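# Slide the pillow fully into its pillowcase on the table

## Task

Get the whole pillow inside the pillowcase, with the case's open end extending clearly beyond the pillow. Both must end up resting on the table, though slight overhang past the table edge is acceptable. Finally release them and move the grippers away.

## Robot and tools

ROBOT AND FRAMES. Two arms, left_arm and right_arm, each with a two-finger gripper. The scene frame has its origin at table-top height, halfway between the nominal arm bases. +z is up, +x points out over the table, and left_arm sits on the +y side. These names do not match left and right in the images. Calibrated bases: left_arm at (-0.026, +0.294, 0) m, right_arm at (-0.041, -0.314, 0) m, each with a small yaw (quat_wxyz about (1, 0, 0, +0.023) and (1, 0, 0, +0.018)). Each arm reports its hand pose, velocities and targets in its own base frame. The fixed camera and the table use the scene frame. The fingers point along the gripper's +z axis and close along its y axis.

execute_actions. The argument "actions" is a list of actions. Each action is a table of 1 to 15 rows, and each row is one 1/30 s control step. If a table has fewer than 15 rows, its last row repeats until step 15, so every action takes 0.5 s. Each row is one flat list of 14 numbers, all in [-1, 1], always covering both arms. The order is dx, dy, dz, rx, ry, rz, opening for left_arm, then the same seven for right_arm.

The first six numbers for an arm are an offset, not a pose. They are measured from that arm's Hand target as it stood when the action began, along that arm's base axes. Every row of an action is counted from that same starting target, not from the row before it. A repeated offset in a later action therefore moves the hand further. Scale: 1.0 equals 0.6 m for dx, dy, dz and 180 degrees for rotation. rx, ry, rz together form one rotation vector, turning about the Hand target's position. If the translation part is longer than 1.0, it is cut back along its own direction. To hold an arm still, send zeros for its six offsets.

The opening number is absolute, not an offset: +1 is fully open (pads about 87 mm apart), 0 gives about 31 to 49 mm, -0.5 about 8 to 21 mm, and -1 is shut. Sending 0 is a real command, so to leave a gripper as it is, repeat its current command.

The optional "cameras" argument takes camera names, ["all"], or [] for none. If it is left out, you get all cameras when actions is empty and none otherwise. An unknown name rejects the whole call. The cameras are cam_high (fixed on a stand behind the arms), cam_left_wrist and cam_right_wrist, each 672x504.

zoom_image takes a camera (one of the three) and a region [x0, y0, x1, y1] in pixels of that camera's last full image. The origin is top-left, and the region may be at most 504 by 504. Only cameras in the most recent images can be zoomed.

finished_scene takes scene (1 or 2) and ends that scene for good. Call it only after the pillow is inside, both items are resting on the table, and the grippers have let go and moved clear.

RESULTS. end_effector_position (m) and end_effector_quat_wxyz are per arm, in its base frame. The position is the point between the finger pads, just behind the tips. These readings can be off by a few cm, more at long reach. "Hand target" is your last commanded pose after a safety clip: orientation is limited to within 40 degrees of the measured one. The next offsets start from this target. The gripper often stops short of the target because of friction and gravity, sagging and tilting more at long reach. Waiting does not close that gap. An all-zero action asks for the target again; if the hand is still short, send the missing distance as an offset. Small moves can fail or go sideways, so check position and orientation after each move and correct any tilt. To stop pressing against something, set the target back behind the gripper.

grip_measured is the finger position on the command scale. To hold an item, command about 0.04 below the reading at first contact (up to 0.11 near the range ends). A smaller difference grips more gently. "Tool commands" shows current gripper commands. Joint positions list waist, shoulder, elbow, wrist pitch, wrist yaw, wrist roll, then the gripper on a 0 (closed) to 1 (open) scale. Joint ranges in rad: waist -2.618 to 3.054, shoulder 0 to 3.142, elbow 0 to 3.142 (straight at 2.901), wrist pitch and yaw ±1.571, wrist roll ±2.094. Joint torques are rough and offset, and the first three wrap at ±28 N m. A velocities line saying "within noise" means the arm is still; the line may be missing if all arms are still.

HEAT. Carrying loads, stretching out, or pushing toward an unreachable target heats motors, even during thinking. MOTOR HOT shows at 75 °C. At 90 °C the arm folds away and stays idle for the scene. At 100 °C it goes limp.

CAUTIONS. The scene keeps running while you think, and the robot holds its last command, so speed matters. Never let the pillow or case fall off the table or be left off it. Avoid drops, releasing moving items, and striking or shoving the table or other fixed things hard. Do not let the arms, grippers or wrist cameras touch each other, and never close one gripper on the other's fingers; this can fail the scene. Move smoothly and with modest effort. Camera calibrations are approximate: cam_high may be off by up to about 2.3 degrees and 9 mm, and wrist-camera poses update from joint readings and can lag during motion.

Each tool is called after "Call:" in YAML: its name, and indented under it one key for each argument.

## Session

Call:
execute_actions:
  actions: []

Scene clock: 0.00 s.
left_arm: end_effector_position=(+0.4319, -0.0892, +0.1668) grip_measured=+1.000 end_effector_quat_wxyz=(+0.499, -0.155, +0.851, -0.051) | right_arm: end_effector_position=(+0.4357, +0.1330, +0.1621) grip_measured=+1.000 end_effector_quat_wxyz=(+0.531, +0.083, +0.840, +0.077)
Joint positions: left_arm=[-0.286 1.499 1.061 -0.111 -0.314 -0.469 1] | right_arm=[0.377 1.527 1.001 0.066 0.299 0.388 1]
Joint velocities: within noise
Joint torques (N m): no reading
Motor temperatures (°C): left_arm=[24 28 31 32 24 24 25] | right_arm=[22 32 31 27 23 23 25]
Heat: left arm: 32 °C; right arm: 32 °C.
Hand target: left_arm +0.4358, -0.0901, +0.1805; +0.514, -0.157, +0.841, -0.058 | right_arm +0.4360, +0.1332, +0.1658; +0.533, +0.083, +0.838, +0.078
Tool commands: left_gripper/opening=+1.0 right_gripper/opening=+1.0
camera_calibration:
cam_left_wrist: T_world_to_cam=[[0.21844, -0.94403, 0.24717, -0.22332], [-0.95364, -0.26024, -0.15115, 0.4359], [0.20701, -0.2027, -0.95711, 0.1967]] pos_world=[0.42375, -0.05751, 0.30935]
cam_right_wrist: T_world_to_cam=[[-0.06957, -0.97534, -0.20944, 0.19309], [-0.96537, 0.11874, -0.23228, 0.46307], [0.25142, 0.18602, -0.94983, 0.16457]] pos_world=[0.41909, 0.10273, 0.30432]

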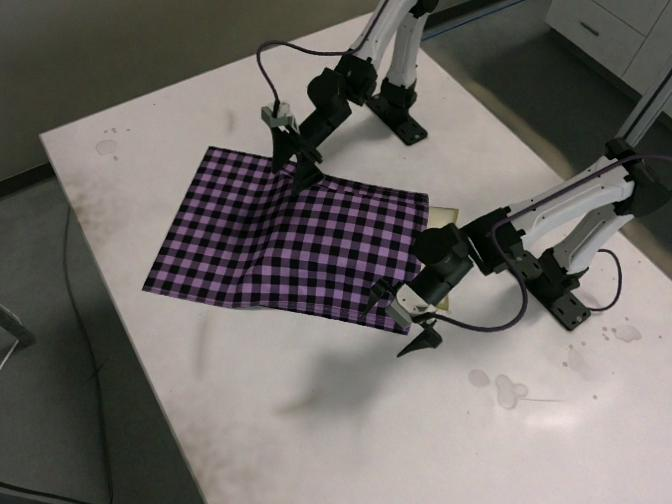

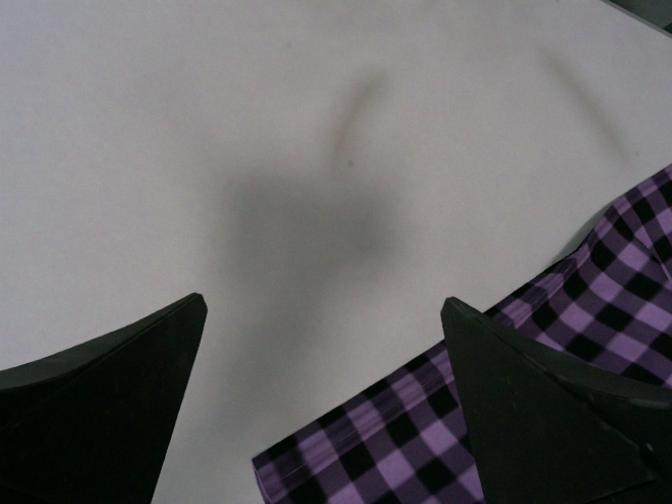

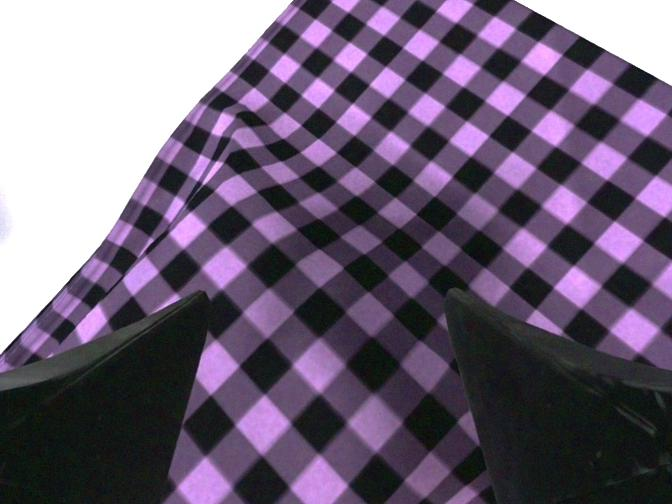

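Call:
execute_actions:
  actions:
    - [[-0.0374,-0.0166,-0.01,0.0461,0.079,-0.0855,0.4,-0.0838,0.03,0.01,-0.0748,0.0203,0.1153,0.4]]
    - [[-0.0374,-0.0166,-0.01,0.0461,0.079,-0.0855,0.4,-0.0838,0.03,0.01,-0.0748,0.0203,0.1153,0.4]]
    - [[-0.0374,-0.0166,-0.01,0.0461,0.079,-0.0855,0.4,-0.0838,0.03,0,-0.0748,0.0203,0.1153,0.4]]
    - [[-0.0374,-0.0166,-0.01,0.0461,0.079,-0.0855,0.4,-0.0838,0.03,0,-0.0748,0.0203,0.1153,0.4]]
    - [[0,0,-0.03,0,0,0,0.4,-0.0838,0.03,-0.03,-0.0748,0.0203,0.1153,0.4]]
    - [[0,0,-0.04,0,0,0,0.4,-0.0838,0.03,-0.05,-0.0748,0.0203,0.1153,0.4]]
  cameras: ["all"]

Scene clock: 65.00 s.
left_arm: end_effector_position=(+0.3440, -0.1300, +0.1168) grip_measured=+0.400 end_effector_quat_wxyz=(-0.003, +0.400, +0.917, -0.003) | right_arm: end_effector_position=(+0.1313, +0.2397, +0.1267) grip_measured=+0.400 end_effector_quat_wxyz=(-0.001, +0.914, -0.406, -0.008)
Joint positions: left_arm=[-0.404 2.113 1.978 -1.442 0.007 0.419 0.7] | right_arm=[1.197 1.635 1.394 -1.328 -0.015 -1.11 0.7]
Joint torques (N m): left_arm=[-0.35 -10.63 4.27 0.4 -0.1 0.15] | right_arm=[0.51 -6.79 7.75 0.28 0.06 -0.15]
Motor temperatures (°C): left_arm=[24 35 38 36 24 24 25] | right_arm=[22 36 37 31 23 23 25]
Heat: left arm: 38 °C; right arm: 37 °C.
Hand target: left_arm +0.3462, -0.1299, +0.1146; +0.000, +0.404, +0.915, +0.000 | right_arm +0.1343, +0.2411, +0.1298; +0.000, +0.917, -0.399, +0.000
Off the commanded pose: left_arm 0.003 m, 1 deg | right_arm 0.005 m, 1 deg.
cam_left_wrist: T_world_to_cam=[[-0.72769, -0.68588, 0.0061, 0.15686], [-0.43428, 0.4676, 0.7699, 0.14235], [-0.53091, 0.5576, -0.63813, 0.47427]] pos_world=[0.42776, -0.22343, 0.19209]
cam_right_wrist: T_world_to_cam=[[0.73998, 0.67257, 0.00894, -0.2604], [0.43185, -0.48524, 0.7603, -0.01605], [0.51569, -0.55875, -0.64951, 0.29342]] pos_world=[0.04831, 0.33129, 0.20511]

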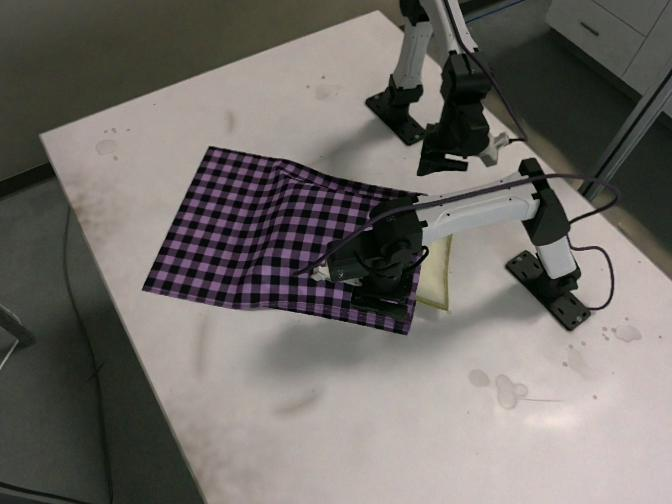

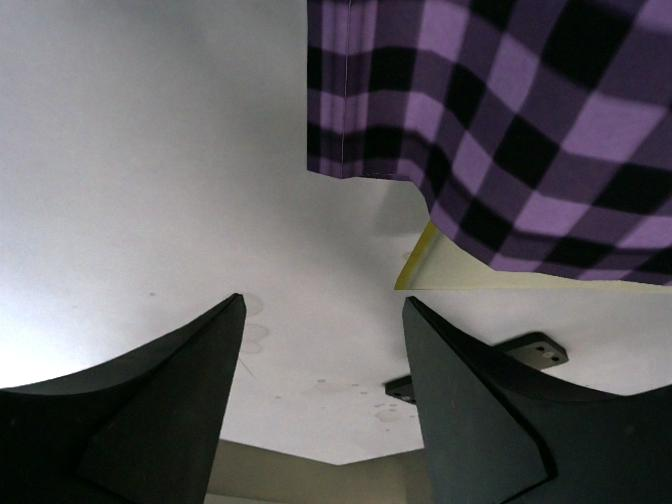

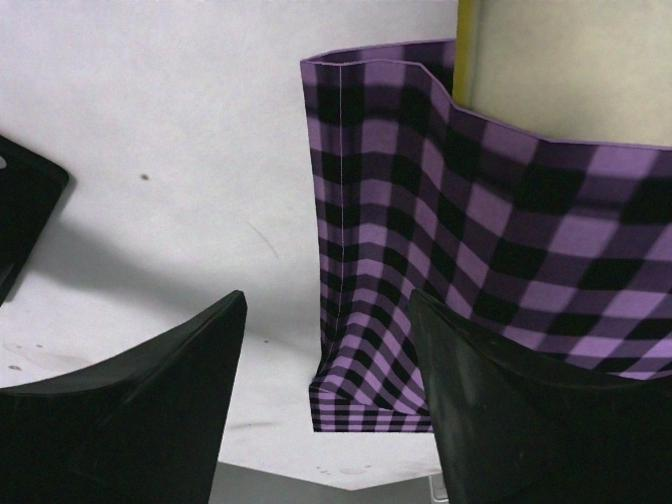

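Call:
execute_actions:
  actions:
    - [[0.0017,-0.011,-0.117,0,0,0,0.4,-0.0095,0.0077,-0.1417,0,0,0,0.4]]
    - [[0,0,-0.053,0,0,0,0.4,0,0,-0.053,0,0,0,0.4]]
    - [[0,0,-0.02,0,0,0,0.4,0,0,-0.018,0,0,0,0.4]]
    - [[0,0,0,0,0,0,0,0,0,0,0,0,0,0]]
    - [[0,0,0,0,0,0,-0.5,0,0,0,0,0,0,-0.5]]
    - [[0,0,0,0,0,0,-1,0,0,0,0,0,0,-1]]
    - [[0,0,0.07,-0.012,-0.031,0,-1,0,0,0.07,0,0,0,-1]]
  cameras: ["all"]

Scene clock: 112.30 s.
left_arm: end_effector_position=(+0.3431, -0.1351, +0.0288) grip_measured=-0.865 end_effector_quat_wxyz=(+0.027, +0.404, +0.914, -0.002) | right_arm: end_effector_position=(+0.1292, +0.2419, +0.0357) grip_measured=-0.892 end_effector_quat_wxyz=(+0.010, +0.917, -0.398, +0.003)
Joint positions: left_arm=[-0.419 2.081 1.585 -1.021 0.003 0.413 0.068] | right_arm=[1.22 1.722 1.117 -0.986 0.006 -1.102 0.054]
Joint torques (N m): left_arm=[-0.47 -14.04 4.26 0.52 -0.11 0.04] | right_arm=[0.58 -9.78 7.2 0.2 -0.19 0]
Motor temperatures (°C): left_arm=[24 39 34 31 24 24 25] | right_arm=[22 36 38 29 23 23 25]
Heat: left arm: 39 °C; right arm: 38 °C.
Hand target: left_arm +0.3471, -0.1366, +0.0426; +0.052, +0.404, +0.913, +0.002 | right_arm +0.1286, +0.2458, +0.0442; +0.000, +0.917, -0.399, +0.000
Off the commanded pose: left_arm 0.014 m, 3 deg | right_arm 0.009 m, 1 deg.
cam_left_wrist: T_world_to_cam=[[-0.73322, -0.67966, -0.02118, 0.15674], [-0.47279, 0.48716, 0.73427, 0.22897], [-0.48873, 0.54839, -0.67853, 0.40596]] pos_world=[0.42159, -0.22764, 0.11066]
cam_right_wrist: T_world_to_cam=[[0.72918, 0.68432, -0.00142, -0.2606], [0.43016, -0.45674, 0.77868, 0.04771], [0.53222, -0.56841, -0.62741, 0.23602]] pos_world=[0.04389, 0.33428, 0.11057]

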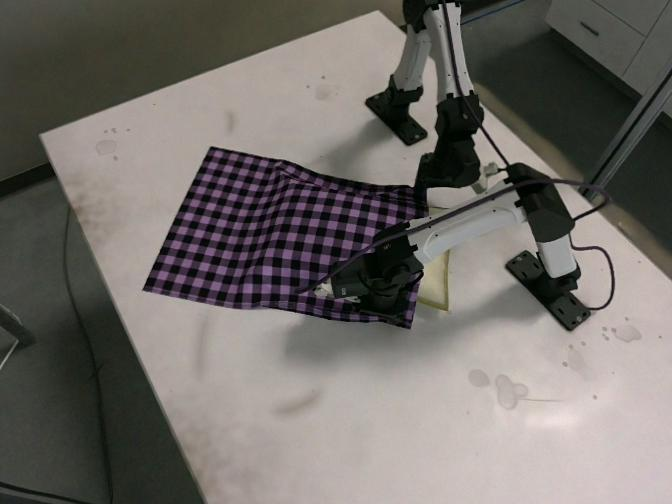

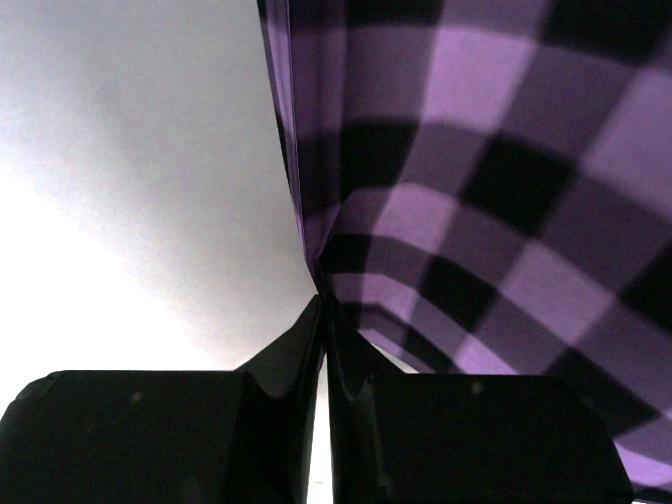

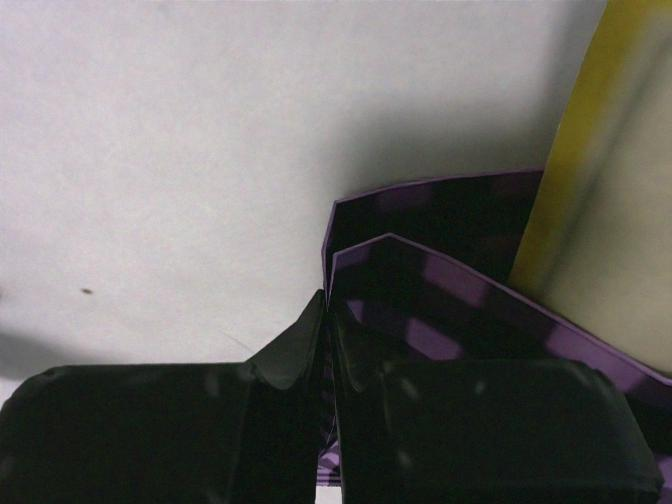

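Call:
execute_actions:
  actions:
    - [[0,0,0.087,-0.018,-0.047,0,-1,0,0,0.087,0,0,0,-1]]
    - [[0,0,0.087,-0.018,-0.047,0,-1,0,0,0.087,0,0,0,-1]]
    - [[0.02,-0.022,0.087,-0.018,-0.047,0,-1,0.02,-0.022,0.087,0,0,0,-1]]
    - [[0.02,-0.022,0.087,-0.018,-0.047,0,-1,0.02,-0.022,0.087,0.034,-0.0285,0,-1]]
    - [[0.02,-0.022,0.087,-0.018,-0.047,0,-1,0.02,-0.022,0.087,0.034,-0.0285,0,-1]]
    - [[0.02,-0.022,0.087,-0.018,-0.047,0,-1,0.02,-0.022,0.087,0.034,-0.0285,0,-1]]
    - [[0.02,-0.022,0.087,-0.018,-0.047,0,-1,0.02,-0.022,0.087,0.034,-0.0285,0,-1]]
  cameras: ["all"]

Scene clock: 128.00 s.
left_arm: end_effector_position=(+0.3973, -0.2017, +0.3782) grip_measured=-0.865 end_effector_quat_wxyz=(+0.528, +0.349, +0.773, +0.021) | right_arm: end_effector_position=(+0.1874, +0.1803, +0.4036) grip_measured=-0.892 end_effector_quat_wxyz=(-0.363, +0.848, -0.369, +0.112)
Joint positions: left_arm=[-0.57 1.629 2.001 -0.835 -0.167 0.382 0.068] | right_arm=[0.981 1.325 2.104 -1.574 0.085 -1.375 0.054]
Joint torques (N m): left_arm=[-0.25 -6.6 9.1 2.23 -0.3 0.12] | right_arm=[-0.29 -2.19 5.79 1.78 -0.1 -0.14]
Motor temperatures (°C): left_arm=[24 46 35 32 24 24 25] | right_arm=[22 36 37 28 23 23 26]
Heat: left arm: 46 °C; right arm: 37 °C.
Hand target: left_arm +0.4071, -0.2026, +0.4078; +0.569, +0.333, +0.752, +0.028 | right_arm +0.1887, +0.1798, +0.4097; -0.264, +0.881, -0.384, +0.078
Off the commanded pose: left_arm 0.031 m, 6 deg | right_arm 0.006 m, 13 deg.
joint read past its limit (right arm) — joint 4 (wrist pitch), lower limit.
joint sent to its limit (right arm) — joint 4 (wrist pitch), lower limit. The joint targets are off in orientation, not in position.
cam_left_wrist: T_world_to_cam=[[-0.514, -0.76024, -0.39729, 0.19756], [-0.76937, 0.61339, -0.17838, 0.51894], [0.3793, 0.21398, -0.90019, 0.37755]] pos_world=[0.3576, -0.24891, 0.51092]
cam_right_wrist: T_world_to_cam=[[0.53586, 0.4587, 0.70883, -0.47008], [0.09097, -0.86602, 0.49166, -0.0387], [0.83939, -0.19898, -0.5058, 0.22761]] pos_world=[0.06436, 0.2274, 0.46736]

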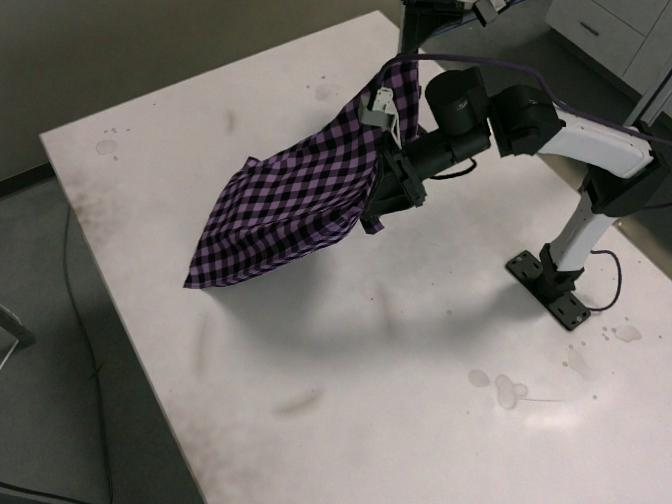

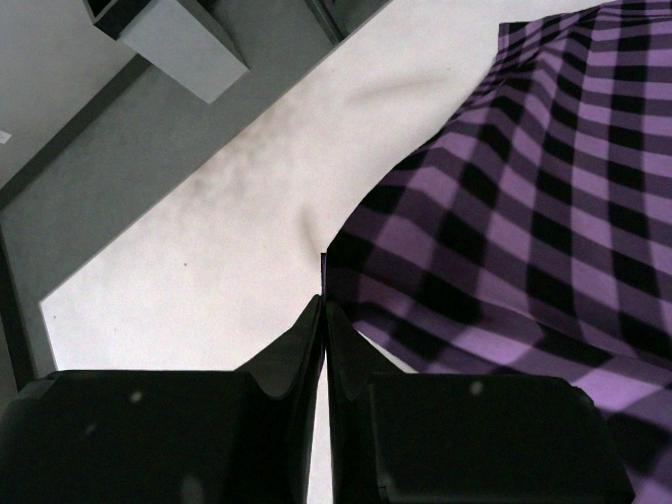

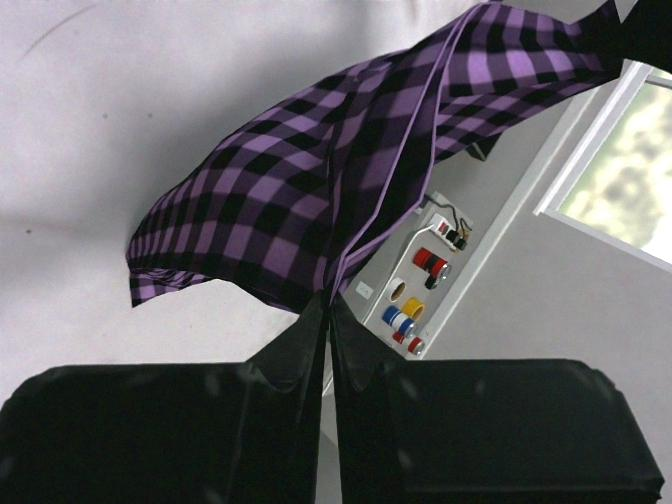

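Call:
execute_actions:
  actions:
    - [[0,0,0.067,0,0,0,-1,0,0,0.067,0.02,-0.017,0,-1]]
    - [[0,0,0.067,0,0,0,-1,0,0,0.067,0.02,-0.017,0,-1]]
    - [[-0.0222,0.0234,-0.0923,0.0134,0.035,0,-1,-0.0225,0.0231,-0.0927,-0.02,0.017,0,-1]]
    - [[-0.0222,0.0234,-0.0923,0.0134,0.035,0,-1,-0.0225,0.0231,-0.0927,-0.02,0.017,0,-1]]
    - [[-0.0222,0.0234,-0.0923,0.0134,0.035,0,-1,-0.0225,0.0231,-0.0927,-0.034,0.0285,0,-1]]
    - [[-0.0222,0.0234,-0.0923,0.0134,0.035,0,-1,-0.0225,0.0231,-0.0927,-0.034,0.0285,0,-1]]
    - [[-0.0222,0.0234,-0.0923,0.0134,0.035,0,-1,-0.0225,0.0231,-0.0927,-0.034,0.0285,0,-1]]
  cameras: ["cam_high","cam_right_wrist"]

Scene clock: 158.83 s.
left_arm: end_effector_position=(+0.3355, -0.1318, +0.1990) grip_measured=-0.865 end_effector_quat_wxyz=(+0.276, +0.388, +0.879, +0.016) | right_arm: end_effector_position=(+0.1253, +0.2491, +0.2115) grip_measured=-0.893 end_effector_quat_wxyz=(-0.065, +0.916, -0.396, +0.027)
Joint positions: left_arm=[-0.441 1.547 1.517 -0.982 -0.045 0.402 0.067] | right_arm=[1.278 1.593 1.681 -1.535 0.068 -1.052 0.054]
Joint torques (N m): left_arm=[0.38 -9.32 5.26 1.53 -0.04 0.13] | right_arm=[0.77 -7.45 5.65 0.65 -0.23 0.06]
Motor temperatures (°C): left_arm=[24 40 37 38 24 24 26] | right_arm=[22 34 35 30 23 23 26]
Heat: left arm: 40 °C; right arm: 35 °C.
Hand target: left_arm +0.3404, -0.1324, +0.2114; +0.306, +0.385, +0.871, +0.015 | right_arm +0.1213, +0.2492, +0.2119; -0.067, +0.914, -0.399, +0.020
Off the commanded pose: left_arm 0.013 m, 4 deg | right_arm 0.004 m, 1 deg.
elbow stopped short (left arm): the move would have taken joint 3 (elbow) straighter than the controller allows.
cam_right_wrist: T_world_to_cam=[[0.71837, 0.67822, 0.15478, -0.29255], [0.35302, -0.54712, 0.75897, -0.04777], [0.59943, -0.49058, -0.63246, 0.3257]] pos_world=[0.03179, 0.33206, 0.28753]

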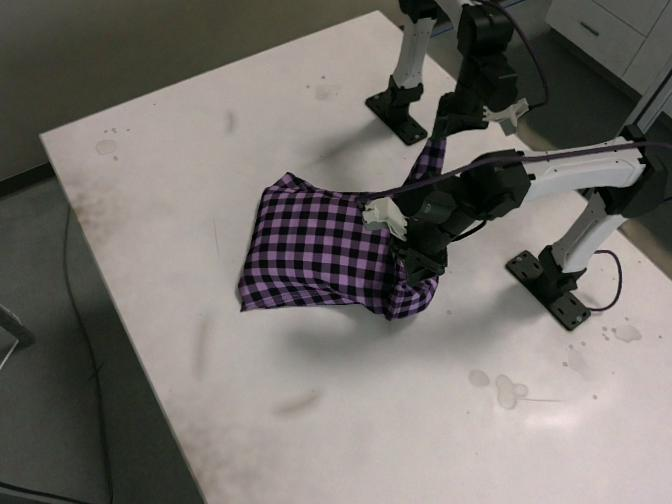

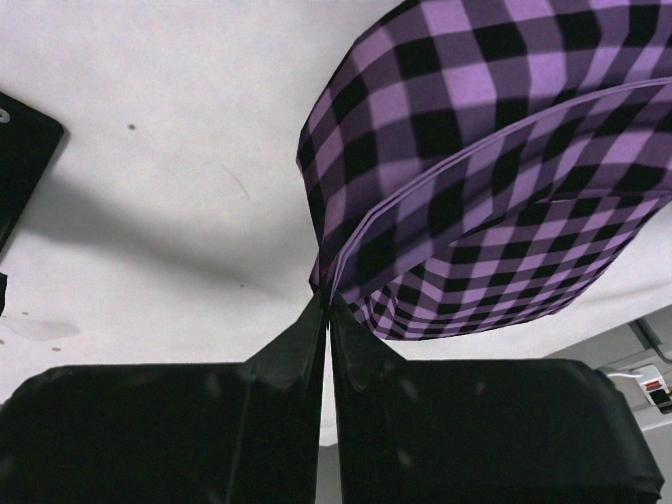

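Call:
execute_actions:
  actions:
    - [[-0.0331,0.0508,-0.0692,0.008,0.038,0,-1,-0.0313,0.0492,-0.0696,-0.017,0.014,0,-1]]
    - [[-0.0331,0.0508,-0.0692,0.008,0.038,0,-1,-0.0313,0.0492,-0.0696,-0.017,0.014,0,-1]]
    - [[-0.0331,0.0508,-0.0692,0.008,0.038,0,-1,-0.0313,0.0492,-0.0696,0,0,0,-1]]
    - [[-0.0331,0.0508,-0.0692,0.008,0.038,0,-1,-0.0313,0.0492,-0.0696,0,0,0,-1]]
  cameras: ["all"]

Scene clock: 200.40 s.
left_arm: end_effector_position=(+0.2580, -0.0112, +0.0482) grip_measured=-0.865 end_effector_quat_wxyz=(+0.068, +0.391, +0.917, -0.032) | right_arm: end_effector_position=(+0.0473, +0.3602, +0.0444) grip_measured=-0.893 end_effector_quat_wxyz=(+0.007, +0.919, -0.394, +0.009)
Joint positions: left_arm=[-0.079 1.575 1.029 -0.915 0.104 0.722 0.067] | right_arm=[1.529 2.08 1.635 -1.146 0.012 -0.804 0.054]
Joint torques (N m): left_arm=[0.39 -5.52 4.78 0.63 0.08 0.13] | right_arm=[0.16 -11.17 7.51 0.46 -0.23 0.05]
Heat: left arm: 39 °C; right arm: 36 °C.
Hand target: left_arm +0.2610, -0.0104, +0.0453; +0.072, +0.392, +0.916, -0.033 | right_arm +0.0460, +0.3673, +0.0449; -0.001, +0.917, -0.399, +0.001
Off the commanded pose: left_arm 0.004 m, 0 deg | right_arm 0.007 m, 1 deg.
cam_left_wrist: T_world_to_cam=[[-0.71621, -0.69788, 0.00376, 0.17317], [-0.52071, 0.53795, 0.66292, 0.13057], [-0.46466, 0.47283, -0.74868, 0.30585]] pos_world=[0.33413, -0.09401, 0.14178]
cam_right_wrist: T_world_to_cam=[[0.72197, 0.69188, 0.00818, -0.28463], [0.42532, -0.45308, 0.78347, 0.1289], [0.54577, -0.56216, -0.62138, 0.34923]] pos_world=[-0.03993, 0.45165, 0.11833]

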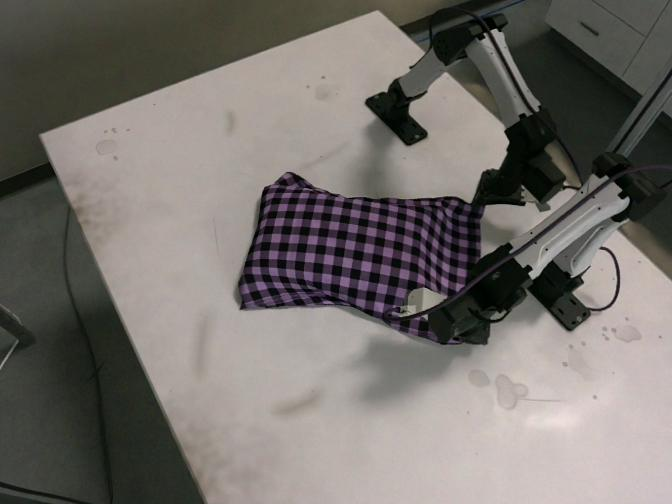

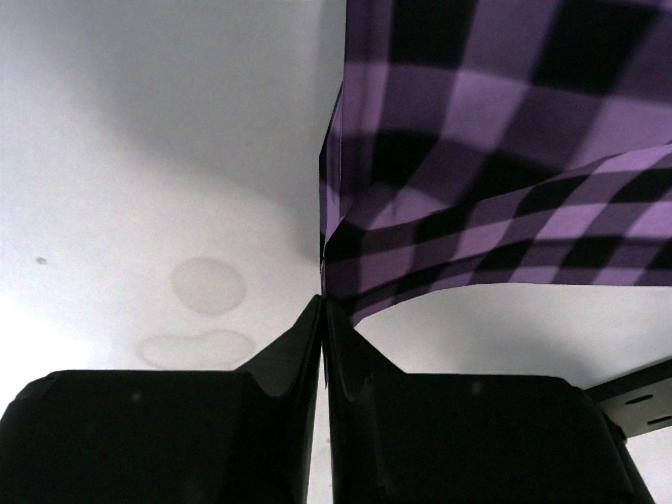

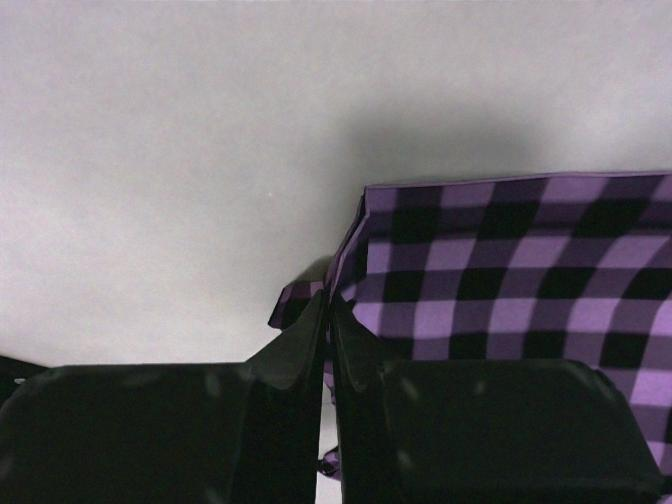

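Call:
execute_actions:
  actions:
    - [[-0.012,0.018,-0.038,0,0,0,-1,-0.012,0.018,-0.043,0,0,0,-1]]
    - [[0,0,0,0,0,0,-0.6,0,0,0,0,0,0,-0.5]]
    - [[0,0,0,0,0,0,0,0,0,0,0,0,0,0]]
    - [[0,0,0.04,0,0,0,0.1,0,0,0.04,0,0,0,0.1]]
    - [[0,0,0.1,0,0,0,0.1,0,0,0.1,0,0,0,0.1]]
    - [[0,0.05,0.08,0,0,0,0.1,0.02,-0.06,0.08,0,0,0,0.1]]
    - [[0,0.1,0.06,0,0,0,0.1,0.02,-0.12,0.06,0,0,0,0.1]]
  cameras: ["cam_high","cam_left_wrist"]

Scene clock: 213.43 s.
left_arm: end_effector_position=(+0.2485, +0.0886, +0.1847) grip_measured=+0.100 end_effector_quat_wxyz=(+0.063, +0.391, +0.918, -0.034) | right_arm: end_effector_position=(+0.0632, +0.2744, +0.1882) grip_measured=+0.100 end_effector_quat_wxyz=(-0.012, +0.916, -0.402, +0.002)
Joint positions: left_arm=[0.292 1.587 1.59 -1.52 0.133 1.094 0.55] | right_arm=[1.463 1.713 1.726 -1.562 0.011 -0.851 0.55]
Joint torques (N m): left_arm=[0.42 -5.24 7.64 0.24 0.15 0.13] | right_arm=[-0.18 -8.57 4.96 0.35 -0.21 -0.14]
Heat: left arm: 37 °C; right arm: 37 °C.
Hand target: left_arm +0.2538, +0.0903, +0.1906; +0.072, +0.392, +0.916, -0.033 | right_arm +0.0629, +0.2701, +0.1871; +0.000, +0.917, -0.399, +0.001
Off the commanded pose: left_arm 0.008 m, 1 deg | right_arm 0.005 m, 1 deg.
joint sent to its limit (right arm) — joint 4 (wrist pitch), lower limit. The joint targets still meet the commanded pose.
cam_left_wrist: T_world_to_cam=[[-0.71612, -0.69788, 0.01173, 0.23405], [-0.51302, 0.53768, 0.66911, -0.02162], [-0.47327, 0.47314, -0.74307, 0.35753]] pos_world=[0.32573, 0.00579, 0.27739]

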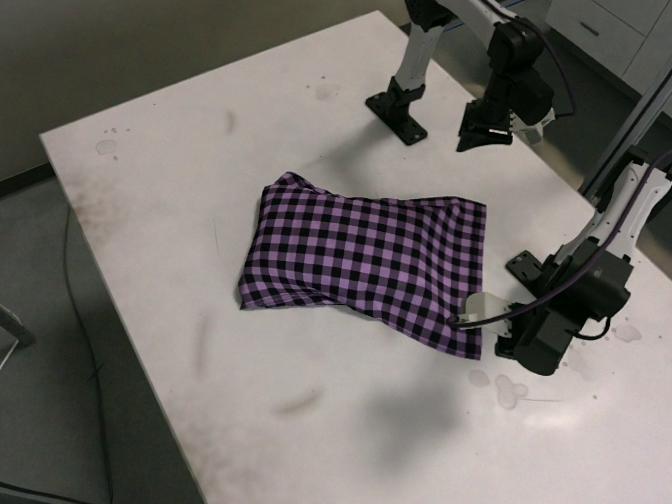

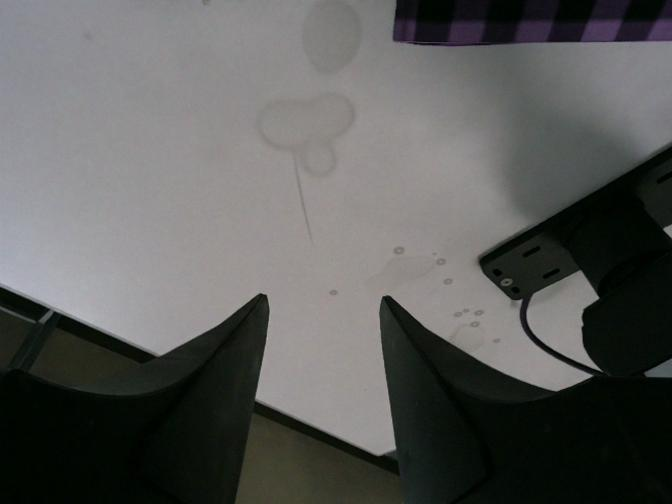

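Call:
finished_scene:
  scene: 2

The scene is finished: the task was done.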